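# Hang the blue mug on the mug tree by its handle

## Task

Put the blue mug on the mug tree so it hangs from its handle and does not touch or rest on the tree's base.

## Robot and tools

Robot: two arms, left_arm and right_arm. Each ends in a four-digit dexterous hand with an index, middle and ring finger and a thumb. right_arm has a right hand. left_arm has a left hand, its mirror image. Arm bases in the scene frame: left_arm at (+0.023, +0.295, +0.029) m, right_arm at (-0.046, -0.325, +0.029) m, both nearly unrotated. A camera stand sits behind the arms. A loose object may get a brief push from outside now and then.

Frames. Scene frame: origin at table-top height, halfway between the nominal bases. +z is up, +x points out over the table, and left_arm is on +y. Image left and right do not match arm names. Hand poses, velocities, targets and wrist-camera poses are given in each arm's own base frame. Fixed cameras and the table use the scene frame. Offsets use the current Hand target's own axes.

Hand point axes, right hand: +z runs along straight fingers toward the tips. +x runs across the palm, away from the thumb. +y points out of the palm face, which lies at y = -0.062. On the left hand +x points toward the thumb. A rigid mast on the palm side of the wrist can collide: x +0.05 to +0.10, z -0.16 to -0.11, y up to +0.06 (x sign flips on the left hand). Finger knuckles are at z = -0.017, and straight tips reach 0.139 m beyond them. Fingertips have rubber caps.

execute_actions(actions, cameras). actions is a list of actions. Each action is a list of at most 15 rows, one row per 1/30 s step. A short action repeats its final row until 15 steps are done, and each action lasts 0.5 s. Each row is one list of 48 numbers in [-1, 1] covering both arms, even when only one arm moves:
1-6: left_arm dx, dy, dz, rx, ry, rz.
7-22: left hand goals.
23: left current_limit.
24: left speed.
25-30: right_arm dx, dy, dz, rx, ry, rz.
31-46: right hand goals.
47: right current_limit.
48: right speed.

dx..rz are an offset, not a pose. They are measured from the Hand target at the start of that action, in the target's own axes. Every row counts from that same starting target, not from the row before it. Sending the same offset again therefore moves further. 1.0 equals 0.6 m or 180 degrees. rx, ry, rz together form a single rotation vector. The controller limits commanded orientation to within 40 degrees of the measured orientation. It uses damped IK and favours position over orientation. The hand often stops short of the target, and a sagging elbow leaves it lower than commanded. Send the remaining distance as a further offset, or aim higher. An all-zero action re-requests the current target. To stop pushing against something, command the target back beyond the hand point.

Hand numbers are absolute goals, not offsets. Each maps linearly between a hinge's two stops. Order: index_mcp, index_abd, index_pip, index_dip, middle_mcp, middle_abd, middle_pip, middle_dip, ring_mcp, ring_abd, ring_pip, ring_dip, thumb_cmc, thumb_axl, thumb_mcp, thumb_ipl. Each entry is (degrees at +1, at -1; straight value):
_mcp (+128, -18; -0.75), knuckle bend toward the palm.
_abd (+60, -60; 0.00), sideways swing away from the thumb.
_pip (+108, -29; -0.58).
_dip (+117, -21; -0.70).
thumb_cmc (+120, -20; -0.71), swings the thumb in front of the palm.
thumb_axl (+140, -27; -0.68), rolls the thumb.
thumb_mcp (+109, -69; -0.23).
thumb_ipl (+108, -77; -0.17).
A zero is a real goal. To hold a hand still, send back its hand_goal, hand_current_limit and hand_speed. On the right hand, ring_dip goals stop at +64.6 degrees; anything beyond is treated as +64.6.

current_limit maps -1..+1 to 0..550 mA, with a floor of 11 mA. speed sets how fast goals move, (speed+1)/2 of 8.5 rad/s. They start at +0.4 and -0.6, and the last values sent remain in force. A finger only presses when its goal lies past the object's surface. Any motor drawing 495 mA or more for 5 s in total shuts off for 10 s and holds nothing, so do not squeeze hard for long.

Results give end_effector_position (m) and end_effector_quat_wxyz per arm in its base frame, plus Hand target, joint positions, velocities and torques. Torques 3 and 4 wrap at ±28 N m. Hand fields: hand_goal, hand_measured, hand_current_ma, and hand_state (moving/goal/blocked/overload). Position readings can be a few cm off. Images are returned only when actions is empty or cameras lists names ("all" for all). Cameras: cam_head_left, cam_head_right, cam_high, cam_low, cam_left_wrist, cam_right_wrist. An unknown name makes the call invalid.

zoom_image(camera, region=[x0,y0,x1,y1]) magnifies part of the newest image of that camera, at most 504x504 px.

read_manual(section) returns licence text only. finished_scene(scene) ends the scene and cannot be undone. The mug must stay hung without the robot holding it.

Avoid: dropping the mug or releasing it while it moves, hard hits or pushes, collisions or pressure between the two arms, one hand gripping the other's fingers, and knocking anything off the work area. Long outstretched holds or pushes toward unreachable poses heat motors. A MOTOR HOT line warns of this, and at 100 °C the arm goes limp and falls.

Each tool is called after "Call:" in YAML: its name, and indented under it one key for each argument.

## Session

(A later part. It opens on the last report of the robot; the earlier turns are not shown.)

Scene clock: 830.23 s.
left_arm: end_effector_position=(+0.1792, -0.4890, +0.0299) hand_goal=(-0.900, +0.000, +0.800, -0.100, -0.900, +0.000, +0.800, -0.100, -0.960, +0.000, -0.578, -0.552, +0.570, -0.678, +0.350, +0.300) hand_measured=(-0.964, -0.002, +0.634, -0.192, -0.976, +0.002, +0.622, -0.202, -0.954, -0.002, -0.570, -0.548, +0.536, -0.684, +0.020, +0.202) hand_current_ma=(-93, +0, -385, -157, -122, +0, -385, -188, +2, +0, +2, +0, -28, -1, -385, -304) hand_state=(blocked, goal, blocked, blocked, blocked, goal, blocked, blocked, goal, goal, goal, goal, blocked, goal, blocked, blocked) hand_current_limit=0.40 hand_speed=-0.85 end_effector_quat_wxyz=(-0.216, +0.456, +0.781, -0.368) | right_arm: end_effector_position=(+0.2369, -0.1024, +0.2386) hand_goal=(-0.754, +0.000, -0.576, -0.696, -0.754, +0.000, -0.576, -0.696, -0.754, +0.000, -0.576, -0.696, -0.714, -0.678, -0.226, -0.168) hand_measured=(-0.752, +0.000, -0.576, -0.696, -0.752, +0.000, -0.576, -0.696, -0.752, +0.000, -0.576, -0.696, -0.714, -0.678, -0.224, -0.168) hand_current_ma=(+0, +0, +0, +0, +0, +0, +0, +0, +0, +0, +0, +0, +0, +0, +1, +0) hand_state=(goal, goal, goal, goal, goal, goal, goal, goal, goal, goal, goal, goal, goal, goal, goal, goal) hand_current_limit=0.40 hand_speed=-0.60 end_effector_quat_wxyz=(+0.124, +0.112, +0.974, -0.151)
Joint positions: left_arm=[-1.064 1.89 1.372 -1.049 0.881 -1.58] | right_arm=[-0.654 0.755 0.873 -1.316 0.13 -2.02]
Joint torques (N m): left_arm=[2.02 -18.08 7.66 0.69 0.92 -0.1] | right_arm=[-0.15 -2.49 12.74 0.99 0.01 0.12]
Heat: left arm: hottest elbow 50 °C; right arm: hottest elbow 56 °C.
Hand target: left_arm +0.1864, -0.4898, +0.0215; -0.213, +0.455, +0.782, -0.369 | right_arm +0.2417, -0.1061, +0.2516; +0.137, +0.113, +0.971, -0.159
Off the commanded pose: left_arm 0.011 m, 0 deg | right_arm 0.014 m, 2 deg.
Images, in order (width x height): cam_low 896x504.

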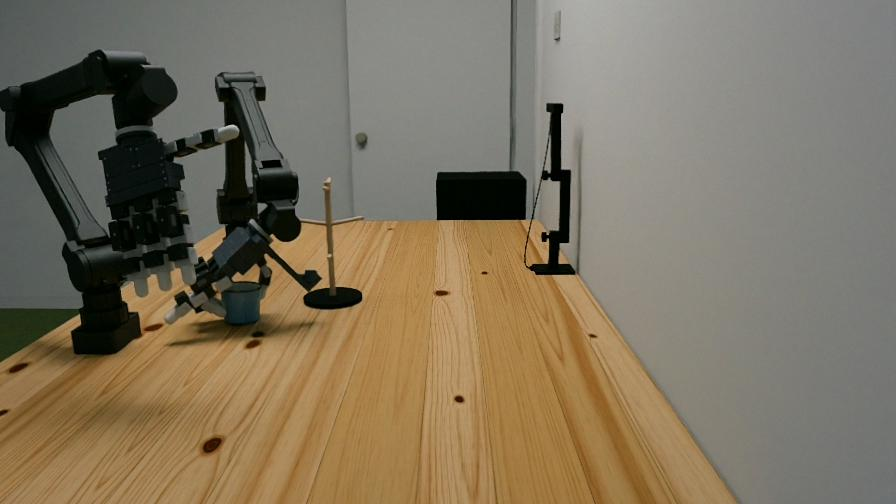

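Call:
execute_actions:
  actions:
    - [[0,0.0038,0.0032,0,0,0,-0.9,0,0.8,-0.1,-0.9,0,0.8,-0.1,-0.959,0,-0.577,-0.551,0.571,-0.678,0.35,0.30,0.4,-0.85,0,0,0,0,0,0,-0.754,0,-0.576,-0.696,-0.754,0,-0.576,-0.696,-0.754,0,-0.576,-0.696,-0.714,-0.678,-0.226,-0.168,0.4,-0.6]]
    - [[0,0,0,0,0,0,-0.95,0,0.6,-0.25,-0.95,0,0.6,-0.25,-0.959,0,-0.577,-0.551,0.571,-0.678,0.05,0.20,0.4,-0.95,0,0,0,0,0,0,-0.754,0,-0.576,-0.696,-0.754,0,-0.576,-0.696,-0.754,0,-0.576,-0.696,-0.714,-0.678,-0.226,-0.168,0.4,-0.6]]
    - [[0,0,0,0,0,0,-0.959,0,0.5,-0.3,-0.959,0,0.5,-0.3,-0.959,0,-0.577,-0.551,0.571,-0.678,-0.05,0.18,0.4,-0.93,0,0,0,0,0,0,-0.754,0,-0.576,-0.696,-0.754,0,-0.576,-0.696,-0.754,0,-0.576,-0.696,-0.714,-0.678,-0.226,-0.168,0.4,-0.6]]
    - [[0,0,0,0,0,0,-0.959,0,0.153,-0.551,-0.959,0,0.153,-0.551,-0.959,0,-0.577,-0.551,0.571,-0.678,-0.337,0.157,0.4,-0.8,0,0,0,0,0,0,-0.754,0,-0.576,-0.696,-0.754,0,-0.576,-0.696,-0.754,0,-0.576,-0.696,-0.714,-0.678,-0.226,-0.168,0.4,-0.6]]
  cameras: ["cam_low", "cam_left_wrist"]

Call:
zoom_image:
  camera: "cam_low"
  region: [150, 200, 350, 340]

Scene clock: 840.87 s.
left_arm: end_effector_position=(+0.1799, -0.4901, +0.0280) hand_goal=(-0.960, +0.000, +0.152, -0.552, -0.960, +0.000, +0.152, -0.552, -0.960, +0.000, -0.578, -0.552, +0.570, -0.678, -0.338, +0.156) hand_measured=(-0.954, -0.002, +0.156, -0.550, -0.954, +0.002, +0.156, -0.548, -0.954, -0.002, -0.570, -0.548, +0.568, -0.680, -0.330, +0.158) hand_current_ma=(+1, +0, +1, +0, +1, +0, +1, +0, +2, +0, +2, +0, +0, +0, +3, +0) hand_state=(goal, goal, goal, goal, goal, goal, goal, goal, goal, goal, goal, goal, goal, goal, goal, goal) hand_current_limit=0.40 hand_speed=-0.80 end_effector_quat_wxyz=(-0.215, +0.457, +0.781, -0.368) | right_arm: end_effector_position=(+0.2369, -0.1024, +0.2386) hand_goal=(-0.754, +0.000, -0.576, -0.696, -0.754, +0.000, -0.576, -0.696, -0.754, +0.000, -0.576, -0.696, -0.714, -0.678, -0.226, -0.168) hand_measured=(-0.752, +0.000, -0.576, -0.696, -0.752, +0.000, -0.576, -0.696, -0.752, +0.000, -0.576, -0.696, -0.714, -0.678, -0.224, -0.168) hand_current_ma=(+0, +0, +0, +0, +0, +0, +0, +0, +0, +0, +0, +0, +0, +0, +1, +0) hand_state=(goal, goal, goal, goal, goal, goal, goal, goal, goal, goal, goal, goal, goal, goal, goal, goal) hand_current_limit=0.40 hand_speed=-0.60 end_effector_quat_wxyz=(+0.124, +0.112, +0.974, -0.151)
Joint positions: left_arm=[-1.064 1.893 1.372 -1.042 0.881 -1.579] | right_arm=[-0.654 0.755 0.873 -1.316 0.13 -2.02]
Joint torques (N m): left_arm=[2.02 -18.08 7.43 0.7 0.93 -0.1] | right_arm=[0.15 -2.67 12.74 1.05 -0.04 0.11]
Heat: left arm: hottest elbow 49 °C; right arm: hottest elbow 56 °C.
Hand target: left_arm +0.1864, -0.4899, +0.0185; -0.213, +0.455, +0.782, -0.369 | right_arm +0.2417, -0.1061, +0.2516; +0.137, +0.113, +0.971, -0.159
Off the commanded pose: left_arm 0.012 m, 0 deg | right_arm 0.014 m, 2 deg.
camera_calibration:
cam_left_wrist: T_world_to_cam=[[0.0552548, -0.888846, 0.454862, -0.490151], [-0.0485216, 0.45263, 0.890377, 0.163081], [-0.997293, -0.0712682, -0.0181182, 0.265541], [0, 0, 0, 1]] pos_world=[0.299818, -0.49056, 0.0825583]
Images, in order (width x height): cam_low 896x504, cam_left_wrist 896x504.

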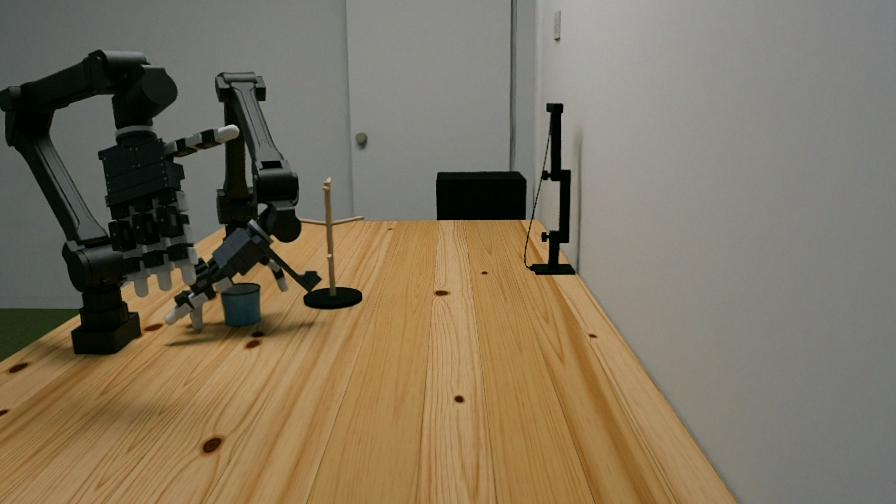

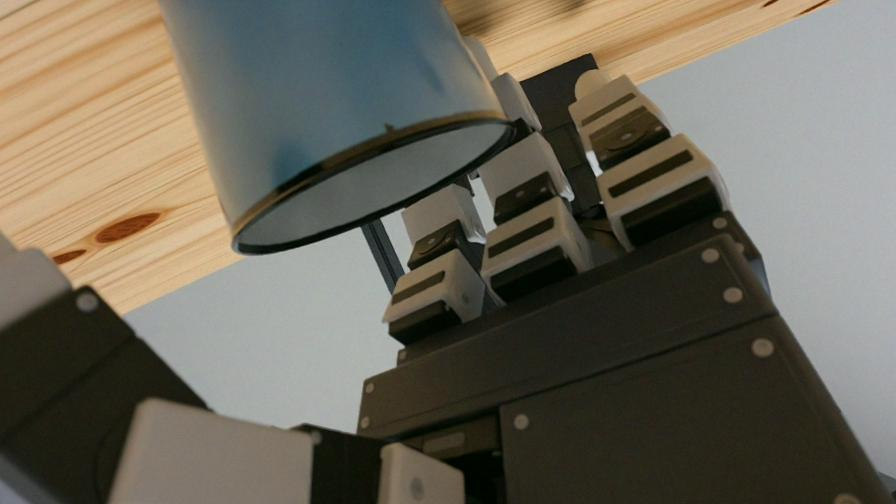

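Scaled by 2.520 from the camera's 896x504 image, which has a finer 1280x720 frame.

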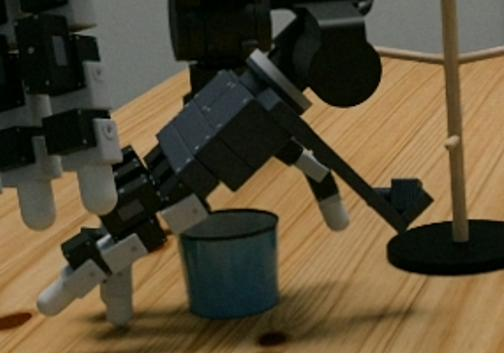

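Call:
execute_actions:
  actions:
    - [[0,-0.0638,-0.0536,0,0,0,-0.959,0,0.153,-0.551,-0.959,0,0.153,-0.551,-0.959,0,-0.577,-0.551,0.571,-0.678,-0.337,0.157,0.4,-0.8,0,0,0,0,0,0,-0.754,0,-0.576,-0.696,-0.754,0,-0.576,-0.696,-0.754,0,-0.576,-0.696,-0.714,-0.678,-0.226,-0.168,0.4,-0.6]]
    - [[0,-0.1277,-0.1072,0,0,0,-0.959,0,0.153,-0.551,-0.959,0,0.153,-0.551,-0.959,0,-0.577,-0.551,0.571,-0.678,-0.337,0.157,0.4,-0.8,0,0,0,0,0,0,-0.754,0,-0.576,-0.696,-0.754,0,-0.576,-0.696,-0.754,0,-0.576,-0.696,-0.714,-0.678,-0.226,-0.168,0.4,-0.6]]
    - [[0,-0.1277,-0.1072,0,0,0,-0.959,0,0.153,-0.551,-0.959,0,0.153,-0.551,-0.959,0,-0.577,-0.551,0.571,-0.678,-0.337,0.157,0.4,-0.8,0,0,0,0,0,0,-0.754,0,-0.576,-0.696,-0.754,0,-0.576,-0.696,-0.754,0,-0.576,-0.696,-0.714,-0.678,-0.226,-0.168,0.4,-0.6]]
  cameras: ["cam_head_right", "cam_head_left", "cam_low"]

Scene clock: 886.77 s.
left_arm: end_effector_position=(+0.1752, -0.4817, +0.2651) hand_goal=(-0.960, +0.000, +0.152, -0.552, -0.960, +0.000, +0.152, -0.552, -0.960, +0.000, -0.578, -0.552, +0.570, -0.678, -0.338, +0.156) hand_measured=(-0.952, -0.002, +0.156, -0.550, -0.954, +0.002, +0.156, -0.548, -0.952, -0.002, -0.572, -0.548, +0.570, -0.680, -0.332, +0.158) hand_current_ma=(+2, +0, +1, +0, +2, +0, +0, +0, +2, +0, +1, +0, +0, +0, +2, +0) hand_state=(goal, goal, goal, goal, goal, goal, goal, goal, goal, goal, goal, goal, goal, goal, goal, goal) hand_current_limit=0.40 hand_speed=-0.80 end_effector_quat_wxyz=(-0.218, +0.455, +0.782, -0.366) | right_arm: end_effector_position=(+0.2369, -0.1024, +0.2386) hand_goal=(-0.754, +0.000, -0.576, -0.696, -0.754, +0.000, -0.576, -0.696, -0.754, +0.000, -0.576, -0.696, -0.714, -0.678, -0.226, -0.168) hand_measured=(-0.752, +0.000, -0.576, -0.696, -0.752, +0.000, -0.576, -0.696, -0.752, +0.000, -0.576, -0.696, -0.714, -0.678, -0.224, -0.168) hand_current_ma=(+0, +0, +0, +0, +0, +0, +0, +0, +0, +0, +0, +0, +0, +0, +1, +0) hand_state=(goal, goal, goal, goal, goal, goal, goal, goal, goal, goal, goal, goal, goal, goal, goal, goal) hand_current_limit=0.40 hand_speed=-0.60 end_effector_quat_wxyz=(+0.124, +0.112, +0.974, -0.151)
Joint positions: left_arm=[-1.064 1.729 1.784 -1.626 0.881 -1.582] | right_arm=[-0.654 0.755 0.873 -1.316 0.13 -2.02]
Joint torques (N m): left_arm=[2.37 -16.32 12.01 -0.42 0.95 -0.04] | right_arm=[-0.38 -2.78 12.75 1.09 0.03 0.09]
Heat: left arm: hottest elbow 47 °C; right arm: hottest elbow 57 °C.
Hand target: left_arm +0.1877, -0.4885, +0.2686; -0.213, +0.455, +0.782, -0.369 | right_arm +0.2417, -0.1061, +0.2516; +0.137, +0.113, +0.971, -0.159
Off the commanded pose: left_arm 0.015 m, 1 deg | right_arm 0.014 m, 2 deg.
Images, in order (width x height): cam_head_left 896x504, cam_head_right 896x504, cam_low 896x504.

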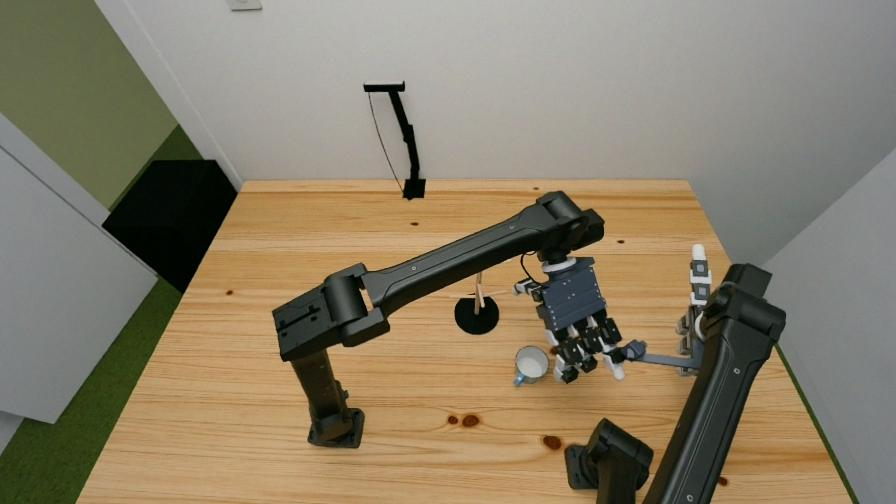

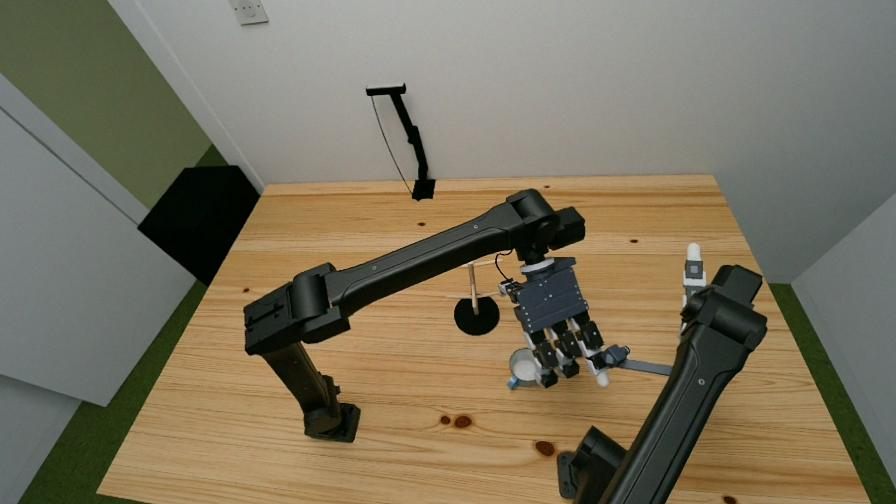

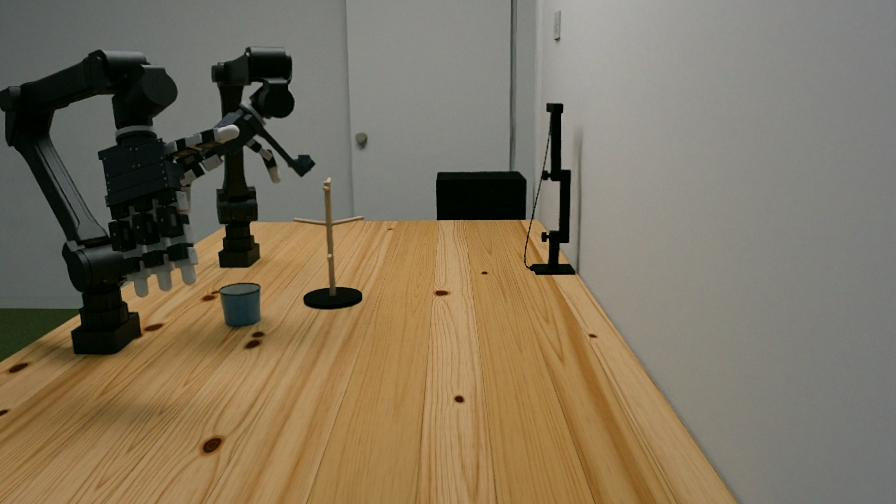

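Call:
execute_actions:
  actions:
    - [[0.1677,-0.0495,-0.0475,0,0,0,-0.959,0,0.153,-0.551,-0.959,0,0.153,-0.551,-0.959,0,-0.577,-0.551,0.571,-0.678,-0.337,0.157,0.4,-0.8,0,0,0,0,0,0,-0.754,0,-0.576,-0.696,-0.754,0,-0.576,-0.696,-0.754,0,-0.576,-0.696,-0.714,-0.678,-0.226,-0.168,0.4,-0.6]]
    - [[0.1815,0.055,-0.0655,0,-0.0426,-0.0357,-0.959,0,0.153,-0.551,-0.959,0,0.153,-0.551,-0.959,0,-0.577,-0.551,0.571,-0.678,-0.337,0.157,0.4,-0.8,0,0,0,0,0,0,-0.754,0,-0.576,-0.696,-0.754,0,-0.576,-0.696,-0.754,0,-0.576,-0.696,-0.714,-0.678,-0.226,-0.168,0.4,-0.6]]
    - [[0.1445,0.106,-0.1263,0,-0.1277,-0.1072,-0.959,0,0.153,-0.551,-0.959,0,0.153,-0.551,-0.959,0,-0.577,-0.551,0.571,-0.678,-0.337,0.157,0.4,-0.8,0,0,0,0,0,0,-0.754,0,-0.576,-0.696,-0.754,0,-0.576,-0.696,-0.754,0,-0.576,-0.696,-0.714,-0.678,-0.226,-0.168,0.4,-0.6]]
  cameras: ["cam_head_right"]

Scene clock: 907.77 s.
left_arm: end_effector_position=(+0.1480, -0.1546, +0.3044) hand_goal=(-0.960, +0.000, +0.152, -0.552, -0.960, +0.000, +0.152, -0.552, -0.960, +0.000, -0.578, -0.552, +0.570, -0.678, -0.338, +0.156) hand_measured=(-0.952, +0.000, +0.154, -0.550, -0.952, +0.002, +0.154, -0.550, -0.950, +0.000, -0.574, -0.550, +0.572, -0.680, -0.332, +0.158) hand_current_ma=(+2, +0, +0, +0, +2, +0, +0, +0, +3, +0, +1, +0, +0, +0, +2, +0) hand_state=(goal, goal, goal, goal, goal, goal, goal, goal, goal, goal, goal, goal, goal, goal, goal, goal) hand_current_limit=0.40 hand_speed=-0.80 end_effector_quat_wxyz=(-0.054, +0.150, +0.895, -0.416) | right_arm: end_effector_position=(+0.2369, -0.1024, +0.2386) hand_goal=(-0.754, +0.000, -0.576, -0.696, -0.754, +0.000, -0.576, -0.696, -0.754, +0.000, -0.576, -0.696, -0.714, -0.678, -0.226, -0.168) hand_measured=(-0.752, +0.000, -0.576, -0.696, -0.752, +0.000, -0.576, -0.696, -0.752, +0.000, -0.576, -0.696, -0.714, -0.678, -0.224, -0.168) hand_current_ma=(+0, +0, +0, +0, +0, +0, +0, +0, +0, +0, +0, +0, +0, +0, +1, +0) hand_state=(goal, goal, goal, goal, goal, goal, goal, goal, goal, goal, goal, goal, goal, goal, goal, goal) hand_current_limit=0.40 hand_speed=-0.60 end_effector_quat_wxyz=(+0.124, +0.112, +0.974, -0.151)
Joint positions: left_arm=[-0.43 0.86 1.107 -1.662 0.855 -1.741] | right_arm=[-0.654 0.755 0.873 -1.316 0.13 -2.02]
Joint torques (N m): left_arm=[2.43 -2.73 9.76 -0.12 0.71 -0.01] | right_arm=[0.15 -2.26 12.7 1.1 -0.01 0.12]
Heat: left arm: hottest elbow 50 °C; right arm: hottest elbow 57 °C.
Hand target: left_arm +0.1521, -0.1495, +0.3079; -0.076, +0.159, +0.891, -0.419 | right_arm +0.2417, -0.1061, +0.2516; +0.137, +0.113, +0.971, -0.159
Off the commanded pose: left_arm 0.007 m, 3 deg | right_arm 0.014 m, 2 deg.
joint sent to its limit (left arm) — joint 4 (wrist pitch), lower limit. The joint targets are off in orientation, not in position.
Images, in order (width x height): cam_head_right 896x504.

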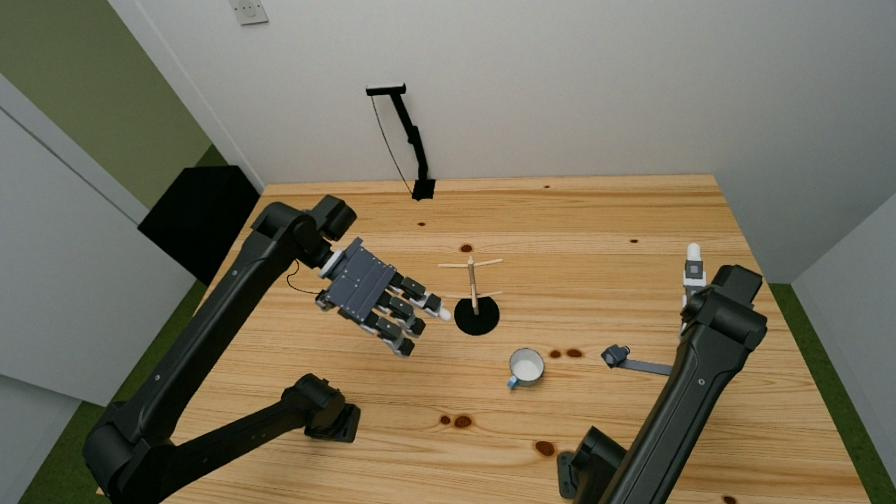

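Call:
execute_actions:
  actions:
    - [[-0.0042,0.1747,-0.1563,0,-0.1277,-0.1072,-0.959,0,0.153,-0.551,-0.959,0,0.153,-0.551,-0.959,0,-0.577,-0.551,0.571,-0.678,-0.337,0.157,0.4,-0.8,0,0,0,0,0,0,-0.754,0,-0.576,-0.696,-0.754,0,-0.576,-0.696,-0.754,0,-0.576,-0.696,-0.714,-0.678,-0.226,-0.168,0.4,-0.6]]
    - [[-0.1063,0.1785,-0.135,0,-0.1064,-0.0893,-0.959,0,0.153,-0.551,-0.959,0,0.153,-0.551,-0.959,0,-0.577,-0.551,0.571,-0.678,-0.337,0.157,0.4,-0.8,0,0,0,0,0,0,-0.754,0,-0.576,-0.696,-0.754,0,-0.576,-0.696,-0.754,0,-0.576,-0.696,-0.714,-0.678,-0.226,-0.168,0.4,-0.6]]
  cameras: ["cam_head_right", "cam_head_left"]

Call:
zoom_image:
  camera: "cam_head_right"
  region: [420, 230, 620, 430]

Call:
zoom_image:
  camera: "cam_head_left"
  region: [420, 230, 620, 430]

Scene clock: 915.87 s.
left_arm: end_effector_position=(+0.2378, +0.1132, +0.2399) hand_goal=(-0.960, +0.000, +0.152, -0.552, -0.960, +0.000, +0.152, -0.552, -0.960, +0.000, -0.578, -0.552, +0.570, -0.678, -0.338, +0.156) hand_measured=(-0.952, +0.000, +0.154, -0.550, -0.954, +0.000, +0.154, -0.550, -0.952, +0.000, -0.574, -0.550, +0.572, -0.680, -0.332, +0.158) hand_current_ma=(+2, +0, +0, +0, +2, +0, +0, +0, +2, +0, +1, +0, +0, +0, +1, +0) hand_state=(goal, goal, goal, goal, goal, goal, goal, goal, goal, goal, goal, goal, goal, goal, goal, goal) hand_current_limit=0.40 hand_speed=-0.80 end_effector_quat_wxyz=(+0.119, -0.293, +0.863, -0.394) | right_arm: end_effector_position=(+0.2369, -0.1024, +0.2386) hand_goal=(-0.754, +0.000, -0.576, -0.696, -0.754, +0.000, -0.576, -0.696, -0.754, +0.000, -0.576, -0.696, -0.714, -0.678, -0.226, -0.168) hand_measured=(-0.752, +0.000, -0.576, -0.696, -0.752, +0.000, -0.576, -0.696, -0.752, +0.000, -0.576, -0.696, -0.714, -0.678, -0.224, -0.168) hand_current_ma=(+0, +0, +0, +0, +0, +0, +0, +0, +0, +0, +0, +0, +0, +0, +1, +0) hand_state=(goal, goal, goal, goal, goal, goal, goal, goal, goal, goal, goal, goal, goal, goal, goal, goal) hand_current_limit=0.40 hand_speed=-0.60 end_effector_quat_wxyz=(+0.124, +0.112, +0.974, -0.151)
Joint positions: left_arm=[0.721 1.105 1.084 -1.662 0.843 -1.454] | right_arm=[-0.654 0.755 0.873 -1.316 0.13 -2.02]
Joint torques (N m): left_arm=[1.49 -7.41 11.56 -0.66 1.11 -0.04] | right_arm=[0.09 -2.43 12.72 1.11 0.02 0.08]
Heat: left arm: hottest elbow 49 °C; right arm: hottest elbow 57 °C.
Hand target: left_arm +0.2435, +0.1196, +0.2558; +0.123, -0.272, +0.864, -0.405 | right_arm +0.2417, -0.1061, +0.2516; +0.137, +0.113, +0.971, -0.159
Off the commanded pose: left_arm 0.018 m, 3 deg | right_arm 0.014 m, 2 deg.
joint sent to its limit (left arm) — joint 4 (wrist pitch), lower limit. The joint targets are off in orientation, not in position.
Images, in order (width x height): cam_head_left 896x504, cam_head_right 896x504.

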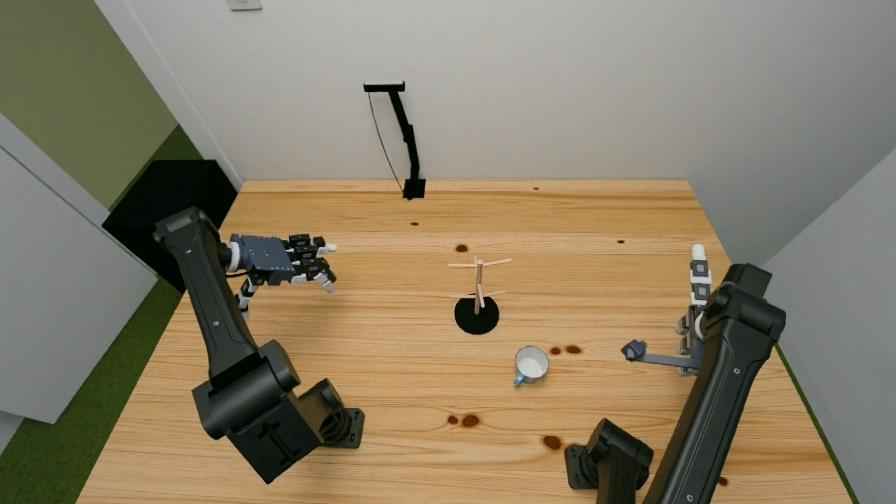

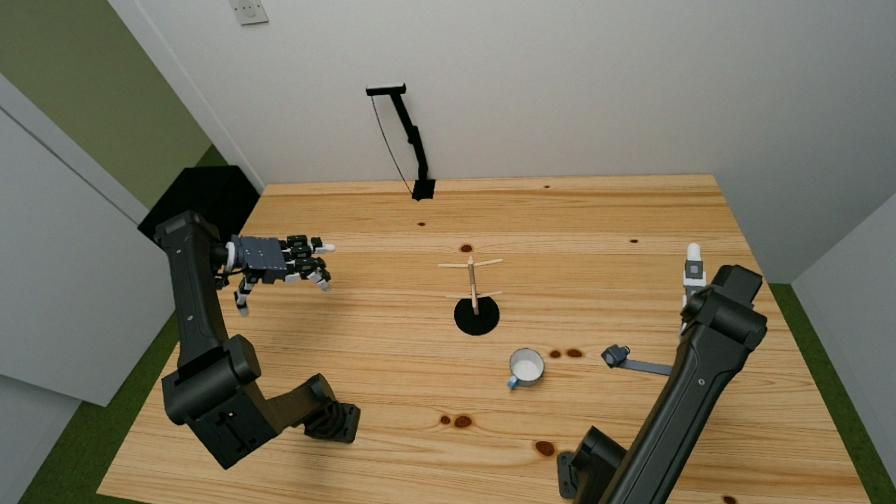

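Scaled by 2.520 from the camera's 896x504 image, which has a finer 1280x720 frame.

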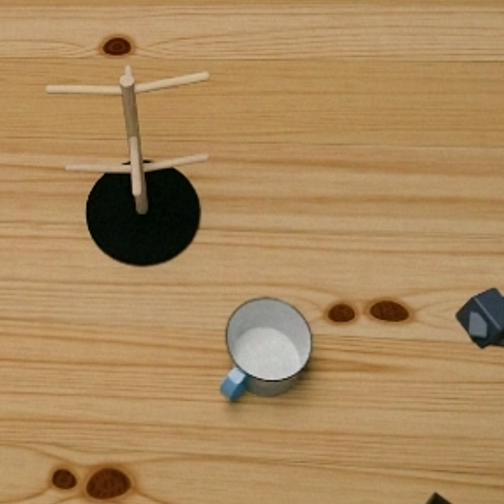

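Scaled by 2.520 from the camera's 896x504 image, which has a finer 1280x720 frame.

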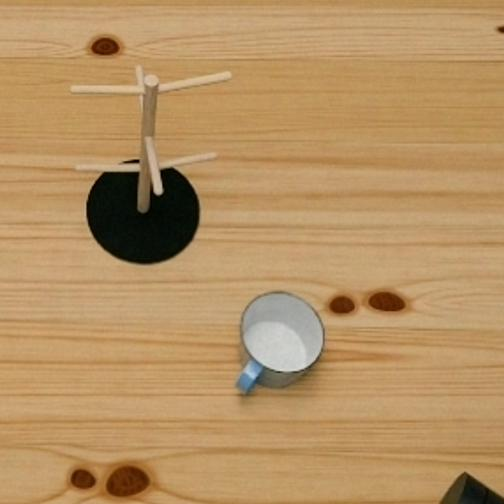

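Call:
execute_actions:
  actions:
    - [[0,0,0,0,0,0,-0.959,0,0.153,-0.551,-0.959,0,0.153,-0.551,-0.959,0,-0.577,-0.551,0.571,-0.678,-0.337,0.157,0.4,-0.8,0.0575,0.1803,-0.0466,0,0,0,-0.754,0,-0.576,-0.696,-0.754,0,-0.576,-0.696,-0.754,0,-0.576,-0.696,-0.714,-0.678,-0.226,-0.168,0.4,-0.6]]
    - [[0,0,0,0,0,0,-0.959,0,0.153,-0.551,-0.959,0,0.153,-0.551,-0.959,0,-0.577,-0.551,0.571,-0.678,-0.337,0.157,0.4,-0.8,0.0575,0.1803,-0.0466,0,0,0,-0.959,0,0.153,-0.1,-0.959,0,0.153,-0.1,-0.959,0,-0.577,-0.551,0.571,-0.678,-0.337,0.157,0.4,-0.6]]
    - [[0,0,0,0,0,0,-0.959,0,0.153,-0.551,-0.959,0,0.153,-0.551,-0.959,0,-0.577,-0.551,0.571,-0.678,-0.337,0.157,0.4,-0.8,0,0,0,0.015,0.135,0.137,-0.959,0,0.153,-0.1,-0.959,0,0.153,-0.1,-0.959,0,-0.577,-0.551,0.571,-0.678,-0.337,0.157,0.4,-0.6]]
  cameras: ["cam_head_right", "cam_low", "cam_right_wrist"]

Scene clock: 1017.53 s.
left_arm: end_effector_position=(+0.2381, +0.1132, +0.2399) hand_goal=(-0.960, +0.000, +0.152, -0.552, -0.960, +0.000, +0.152, -0.552, -0.960, +0.000, -0.578, -0.552, +0.570, -0.678, -0.338, +0.156) hand_measured=(-0.952, +0.000, +0.154, -0.550, -0.954, +0.000, +0.154, -0.550, -0.952, +0.000, -0.574, -0.550, +0.572, -0.680, -0.332, +0.158) hand_current_ma=(+2, +0, +0, +0, +2, +0, +0, +0, +2, +0, +1, +0, +0, +0, +1, +0) hand_state=(goal, goal, goal, goal, goal, goal, goal, goal, goal, goal, goal, goal, goal, goal, goal, goal) hand_current_limit=0.40 hand_speed=-0.80 end_effector_quat_wxyz=(+0.120, -0.292, +0.863, -0.394) | right_arm: end_effector_position=(+0.2126, +0.1181, +0.1988) hand_goal=(-0.960, +0.000, +0.152, -0.100, -0.960, +0.000, +0.152, -0.100, -0.960, +0.000, -0.578, -0.552, +0.570, -0.678, -0.338, +0.156) hand_measured=(-0.954, +0.000, +0.148, -0.104, -0.954, +0.000, +0.148, -0.102, -0.950, +0.000, -0.576, -0.554, +0.568, -0.678, -0.330, +0.154) hand_current_ma=(+4, +0, -2, -2, +5, +0, -2, -2, +9, +0, +0, -1, -1, +0, +10, -1) hand_state=(goal, goal, goal, goal, goal, goal, goal, goal, goal, goal, goal, goal, goal, goal, goal, goal) hand_current_limit=0.40 hand_speed=-0.60 end_effector_quat_wxyz=(+0.000, +0.329, +0.943, -0.051)
Joint positions: left_arm=[0.721 1.105 1.084 -1.662 0.844 -1.451] | right_arm=[0.511 0.758 0.791 -1.68 0.067 -0.387]
Joint torques (N m): left_arm=[1.49 -7.12 11.64 -0.66 1.14 -0.03] | right_arm=[0.91 -1.08 14 -0.43 -0.06 0.2]
Heat: left arm: hottest elbow 52 °C; right arm: hottest elbow 58 °C.
Hand target: left_arm +0.2435, +0.1196, +0.2559; +0.123, -0.271, +0.864, -0.405 | right_arm +0.2210, +0.1249, +0.2217; -0.041, +0.350, +0.928, -0.122
Off the commanded pose: left_arm 0.018 m, 3 deg | right_arm 0.025 m, 10 deg.
joint sent to its limit (left arm) — joint 4 (wrist pitch), lower limit. The joint targets are off in orientation, not in position.
joint sent to its limit (right arm) — joint 4 (wrist pitch), lower limit. The joint targets are off in orientation, not in position.
camera_calibration:
cam_right_wrist: T_world_to_cam=[[0.995156, 0.0801965, -0.056859, -0.18207], [0.092748, -0.574157, 0.813475, -0.163999], [0.0325919, -0.814808, -0.578814, 0.331415], [0, 0, 0, 1]] pos_world=[0.185597, 0.19048, 0.314885]
Images, in order (width x height): cam_head_right 896x504, cam_low 896x504, cam_right_wrist 896x504.

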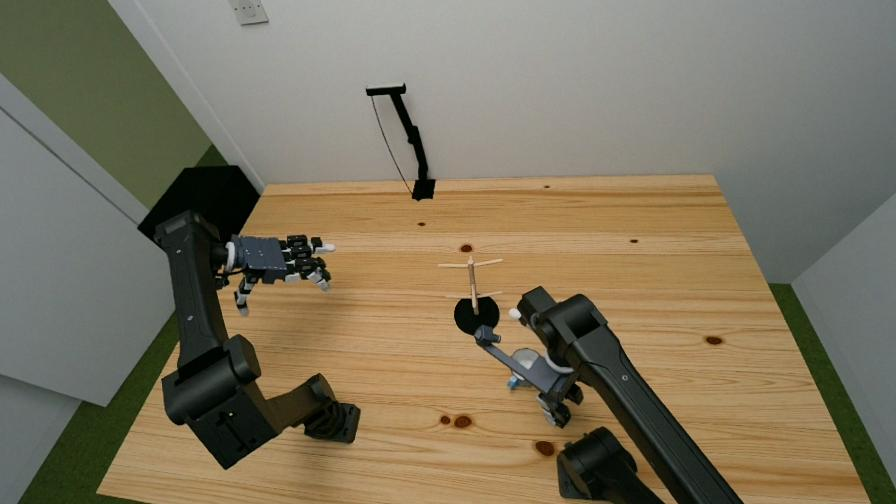

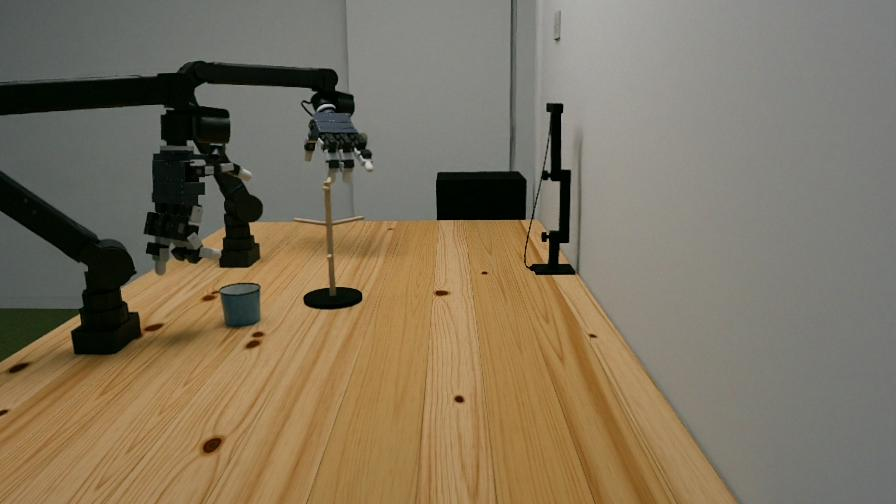

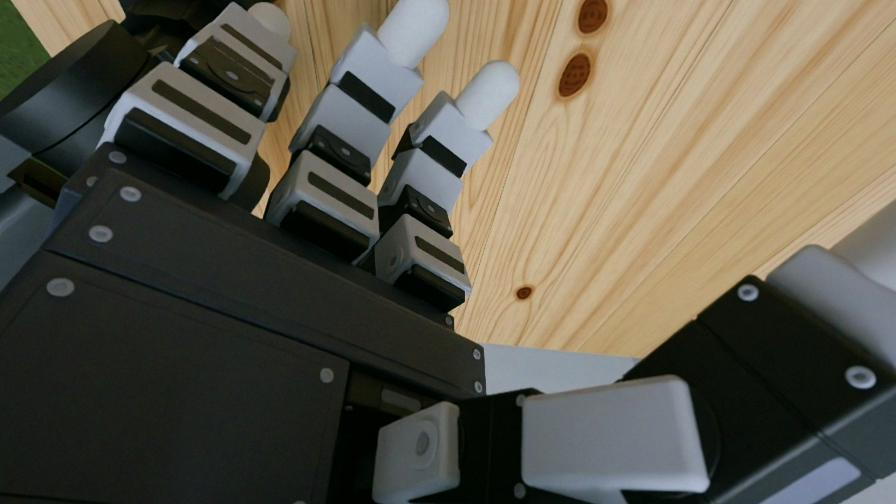

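Call:
execute_actions:
  actions:
    - [[0,0,0,0,0,0,-0.959,0,0.153,-0.551,-0.959,0,0.153,-0.551,-0.959,0,-0.577,-0.551,0.571,-0.678,-0.337,0.157,0.4,-0.8,0,0.0345,0.1288,0.0833,0,0,-0.959,0,0.153,-0.1,-0.959,0,0.153,-0.1,-0.959,0,-0.577,-0.551,0.571,-0.678,-0.337,0.157,0.4,-0.6]]
  cameras: ["cam_head_right", "cam_head_left", "cam_low", "cam_right_wrist", "cam_high"]

Call:
zoom_image:
  camera: "cam_low"
  region: [150, 200, 350, 340]

Call:
zoom_image:
  camera: "cam_head_left"
  region: [440, 280, 640, 440]

Call:
zoom_image:
  camera: "cam_high"
  region: [180, 180, 420, 350]

Scene clock: 1024.63 s.
left_arm: end_effector_position=(+0.2381, +0.1132, +0.2399) hand_goal=(-0.960, +0.000, +0.152, -0.552, -0.960, +0.000, +0.152, -0.552, -0.960, +0.000, -0.578, -0.552, +0.570, -0.678, -0.338, +0.156) hand_measured=(-0.952, +0.000, +0.154, -0.550, -0.954, +0.000, +0.154, -0.550, -0.952, +0.000, -0.574, -0.550, +0.572, -0.680, -0.332, +0.158) hand_current_ma=(+2, +0, +0, +0, +2, +0, +0, +0, +2, +0, +1, +0, +0, +0, +1, +0) hand_state=(goal, goal, goal, goal, goal, goal, goal, goal, goal, goal, goal, goal, goal, goal, goal, goal) hand_current_limit=0.40 hand_speed=-0.80 end_effector_quat_wxyz=(+0.120, -0.292, +0.863, -0.394) | right_arm: end_effector_position=(+0.2214, +0.1219, +0.1377) hand_goal=(-0.960, +0.000, +0.152, -0.100, -0.960, +0.000, +0.152, -0.100, -0.960, +0.000, -0.578, -0.552, +0.570, -0.678, -0.338, +0.156) hand_measured=(-0.954, +0.000, +0.148, -0.104, -0.954, +0.000, +0.148, -0.102, -0.950, +0.000, -0.576, -0.554, +0.568, -0.678, -0.330, +0.154) hand_current_ma=(+4, +0, -2, -2, +5, +0, -2, -1, +9, +0, +0, -1, +0, +0, +8, -1) hand_state=(goal, goal, goal, goal, goal, goal, goal, goal, goal, goal, goal, goal, goal, goal, goal, goal) hand_current_limit=0.40 hand_speed=-0.60 end_effector_quat_wxyz=(-0.051, +0.340, +0.922, -0.178)
Joint positions: left_arm=[0.721 1.105 1.084 -1.662 0.844 -1.451] | right_arm=[0.594 1.024 0.785 -1.684 0.124 -0.248]
Joint torques (N m): left_arm=[1.44 -7.06 11.66 -0.64 1.14 -0.03] | right_arm=[1.08 -3.37 9.59 -0.76 0.18 0.18]
Heat: left arm: hottest elbow 52 °C; right arm: hottest elbow 60 °C.
Hand target: left_arm +0.2435, +0.1196, +0.2559; +0.123, -0.271, +0.864, -0.405 | right_arm +0.2218, +0.1247, +0.1417; -0.086, +0.342, +0.904, -0.242
Off the commanded pose: left_arm 0.018 m, 3 deg | right_arm 0.005 m, 9 deg.
joint sent to its limit (left arm) — joint 4 (wrist pitch), lower limit. The joint targets are off in orientation, not in position.
joint sent to its limit (right arm) — joint 4 (wrist pitch), lower limit. The joint targets are off in orientation, not in position.
camera_calibration:
cam_right_wrist: T_world_to_cam=[[0.970253, 0.00839978, -0.241946, -0.154892], [0.224886, -0.401302, 0.887909, -0.173379], [-0.0896351, -0.915907, -0.391254, 0.312394], [0, 0, 0, 1]] pos_world=[0.217276, 0.217848, 0.238695]
Images, in order (width x height): cam_head_left 896x504, cam_head_right 896x504, cam_high 896x504, cam_low 896x504, cam_right_wrist 896x504.

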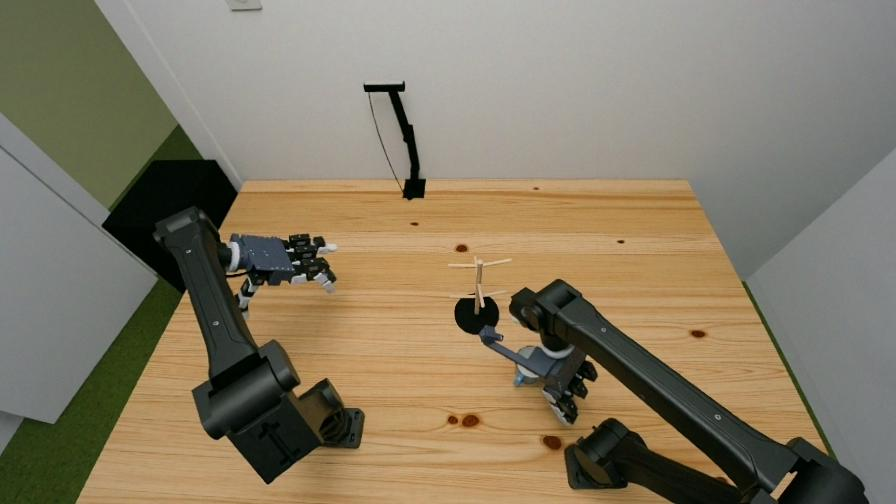

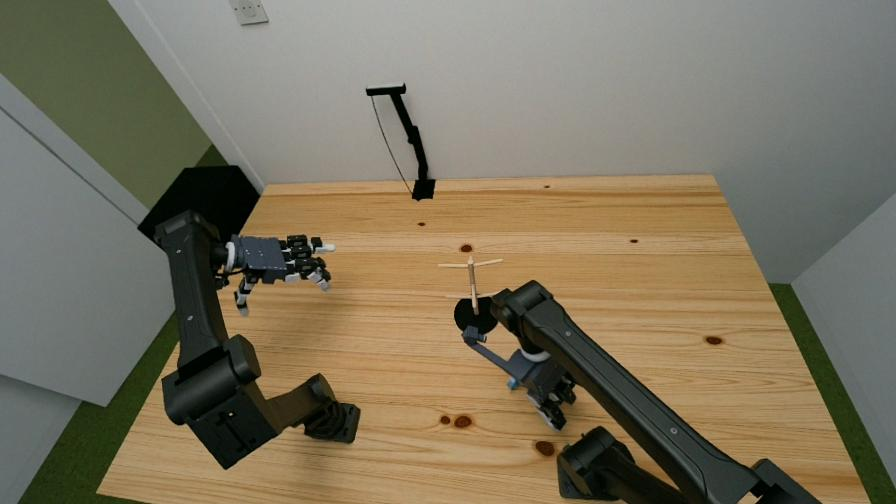

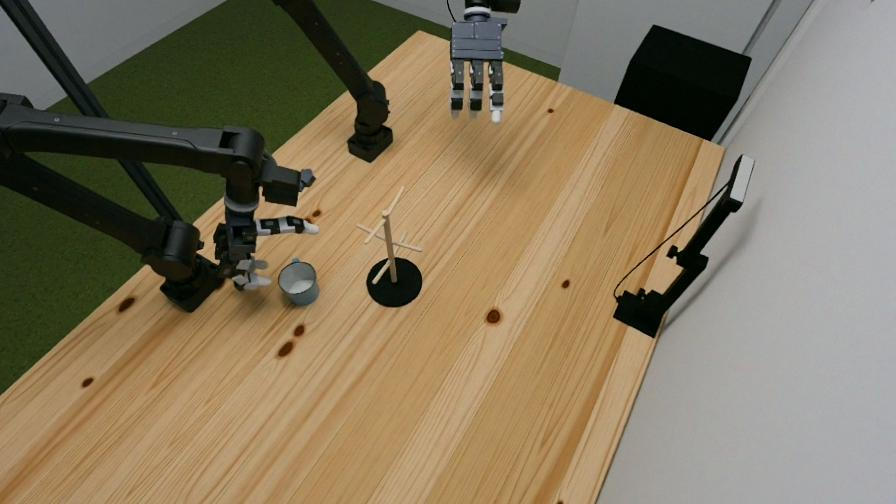

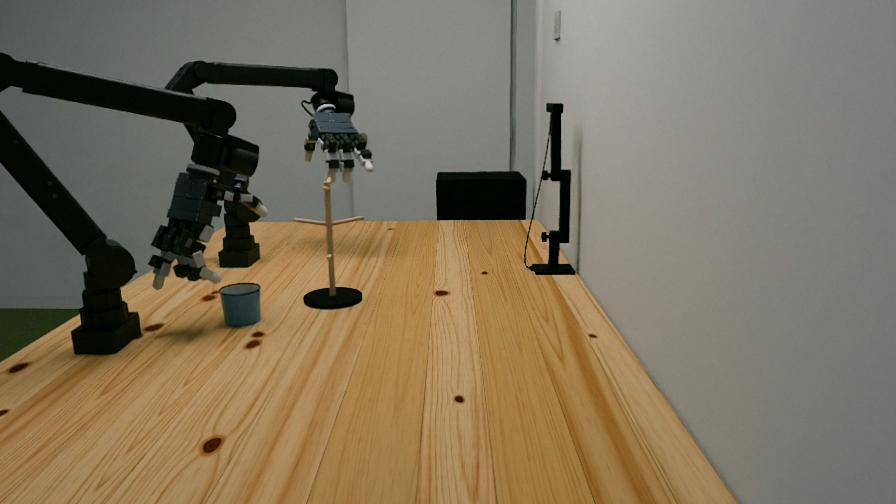

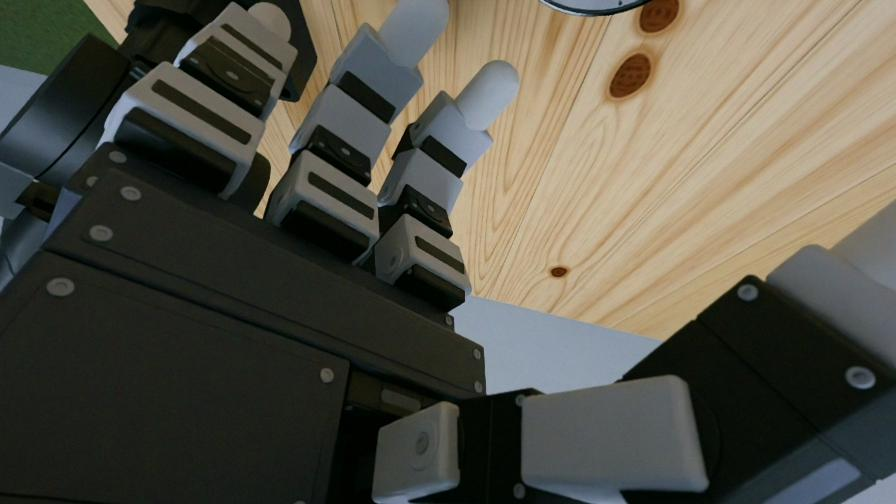

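Scaled by 2.520 from the camera's 896x504 image, which has a finer 1280x720 frame.

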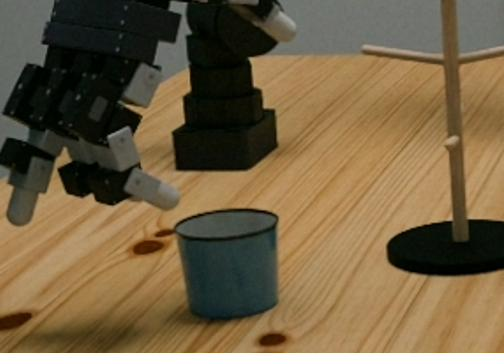

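Scaled by 2.520 from the camera's 896x504 image, which has a finer 1280x720 frame.

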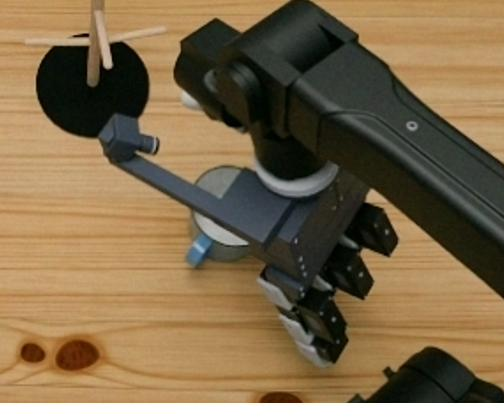

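Scaled by 2.100 from the camera's 896x504 image, which has a finer 1280x720 frame.

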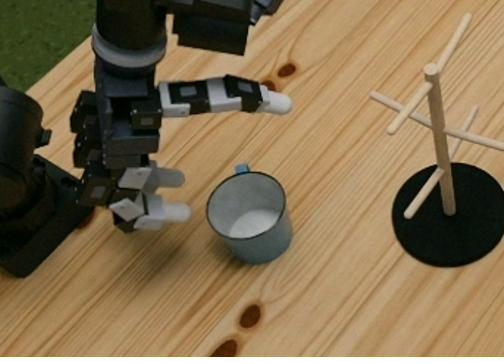

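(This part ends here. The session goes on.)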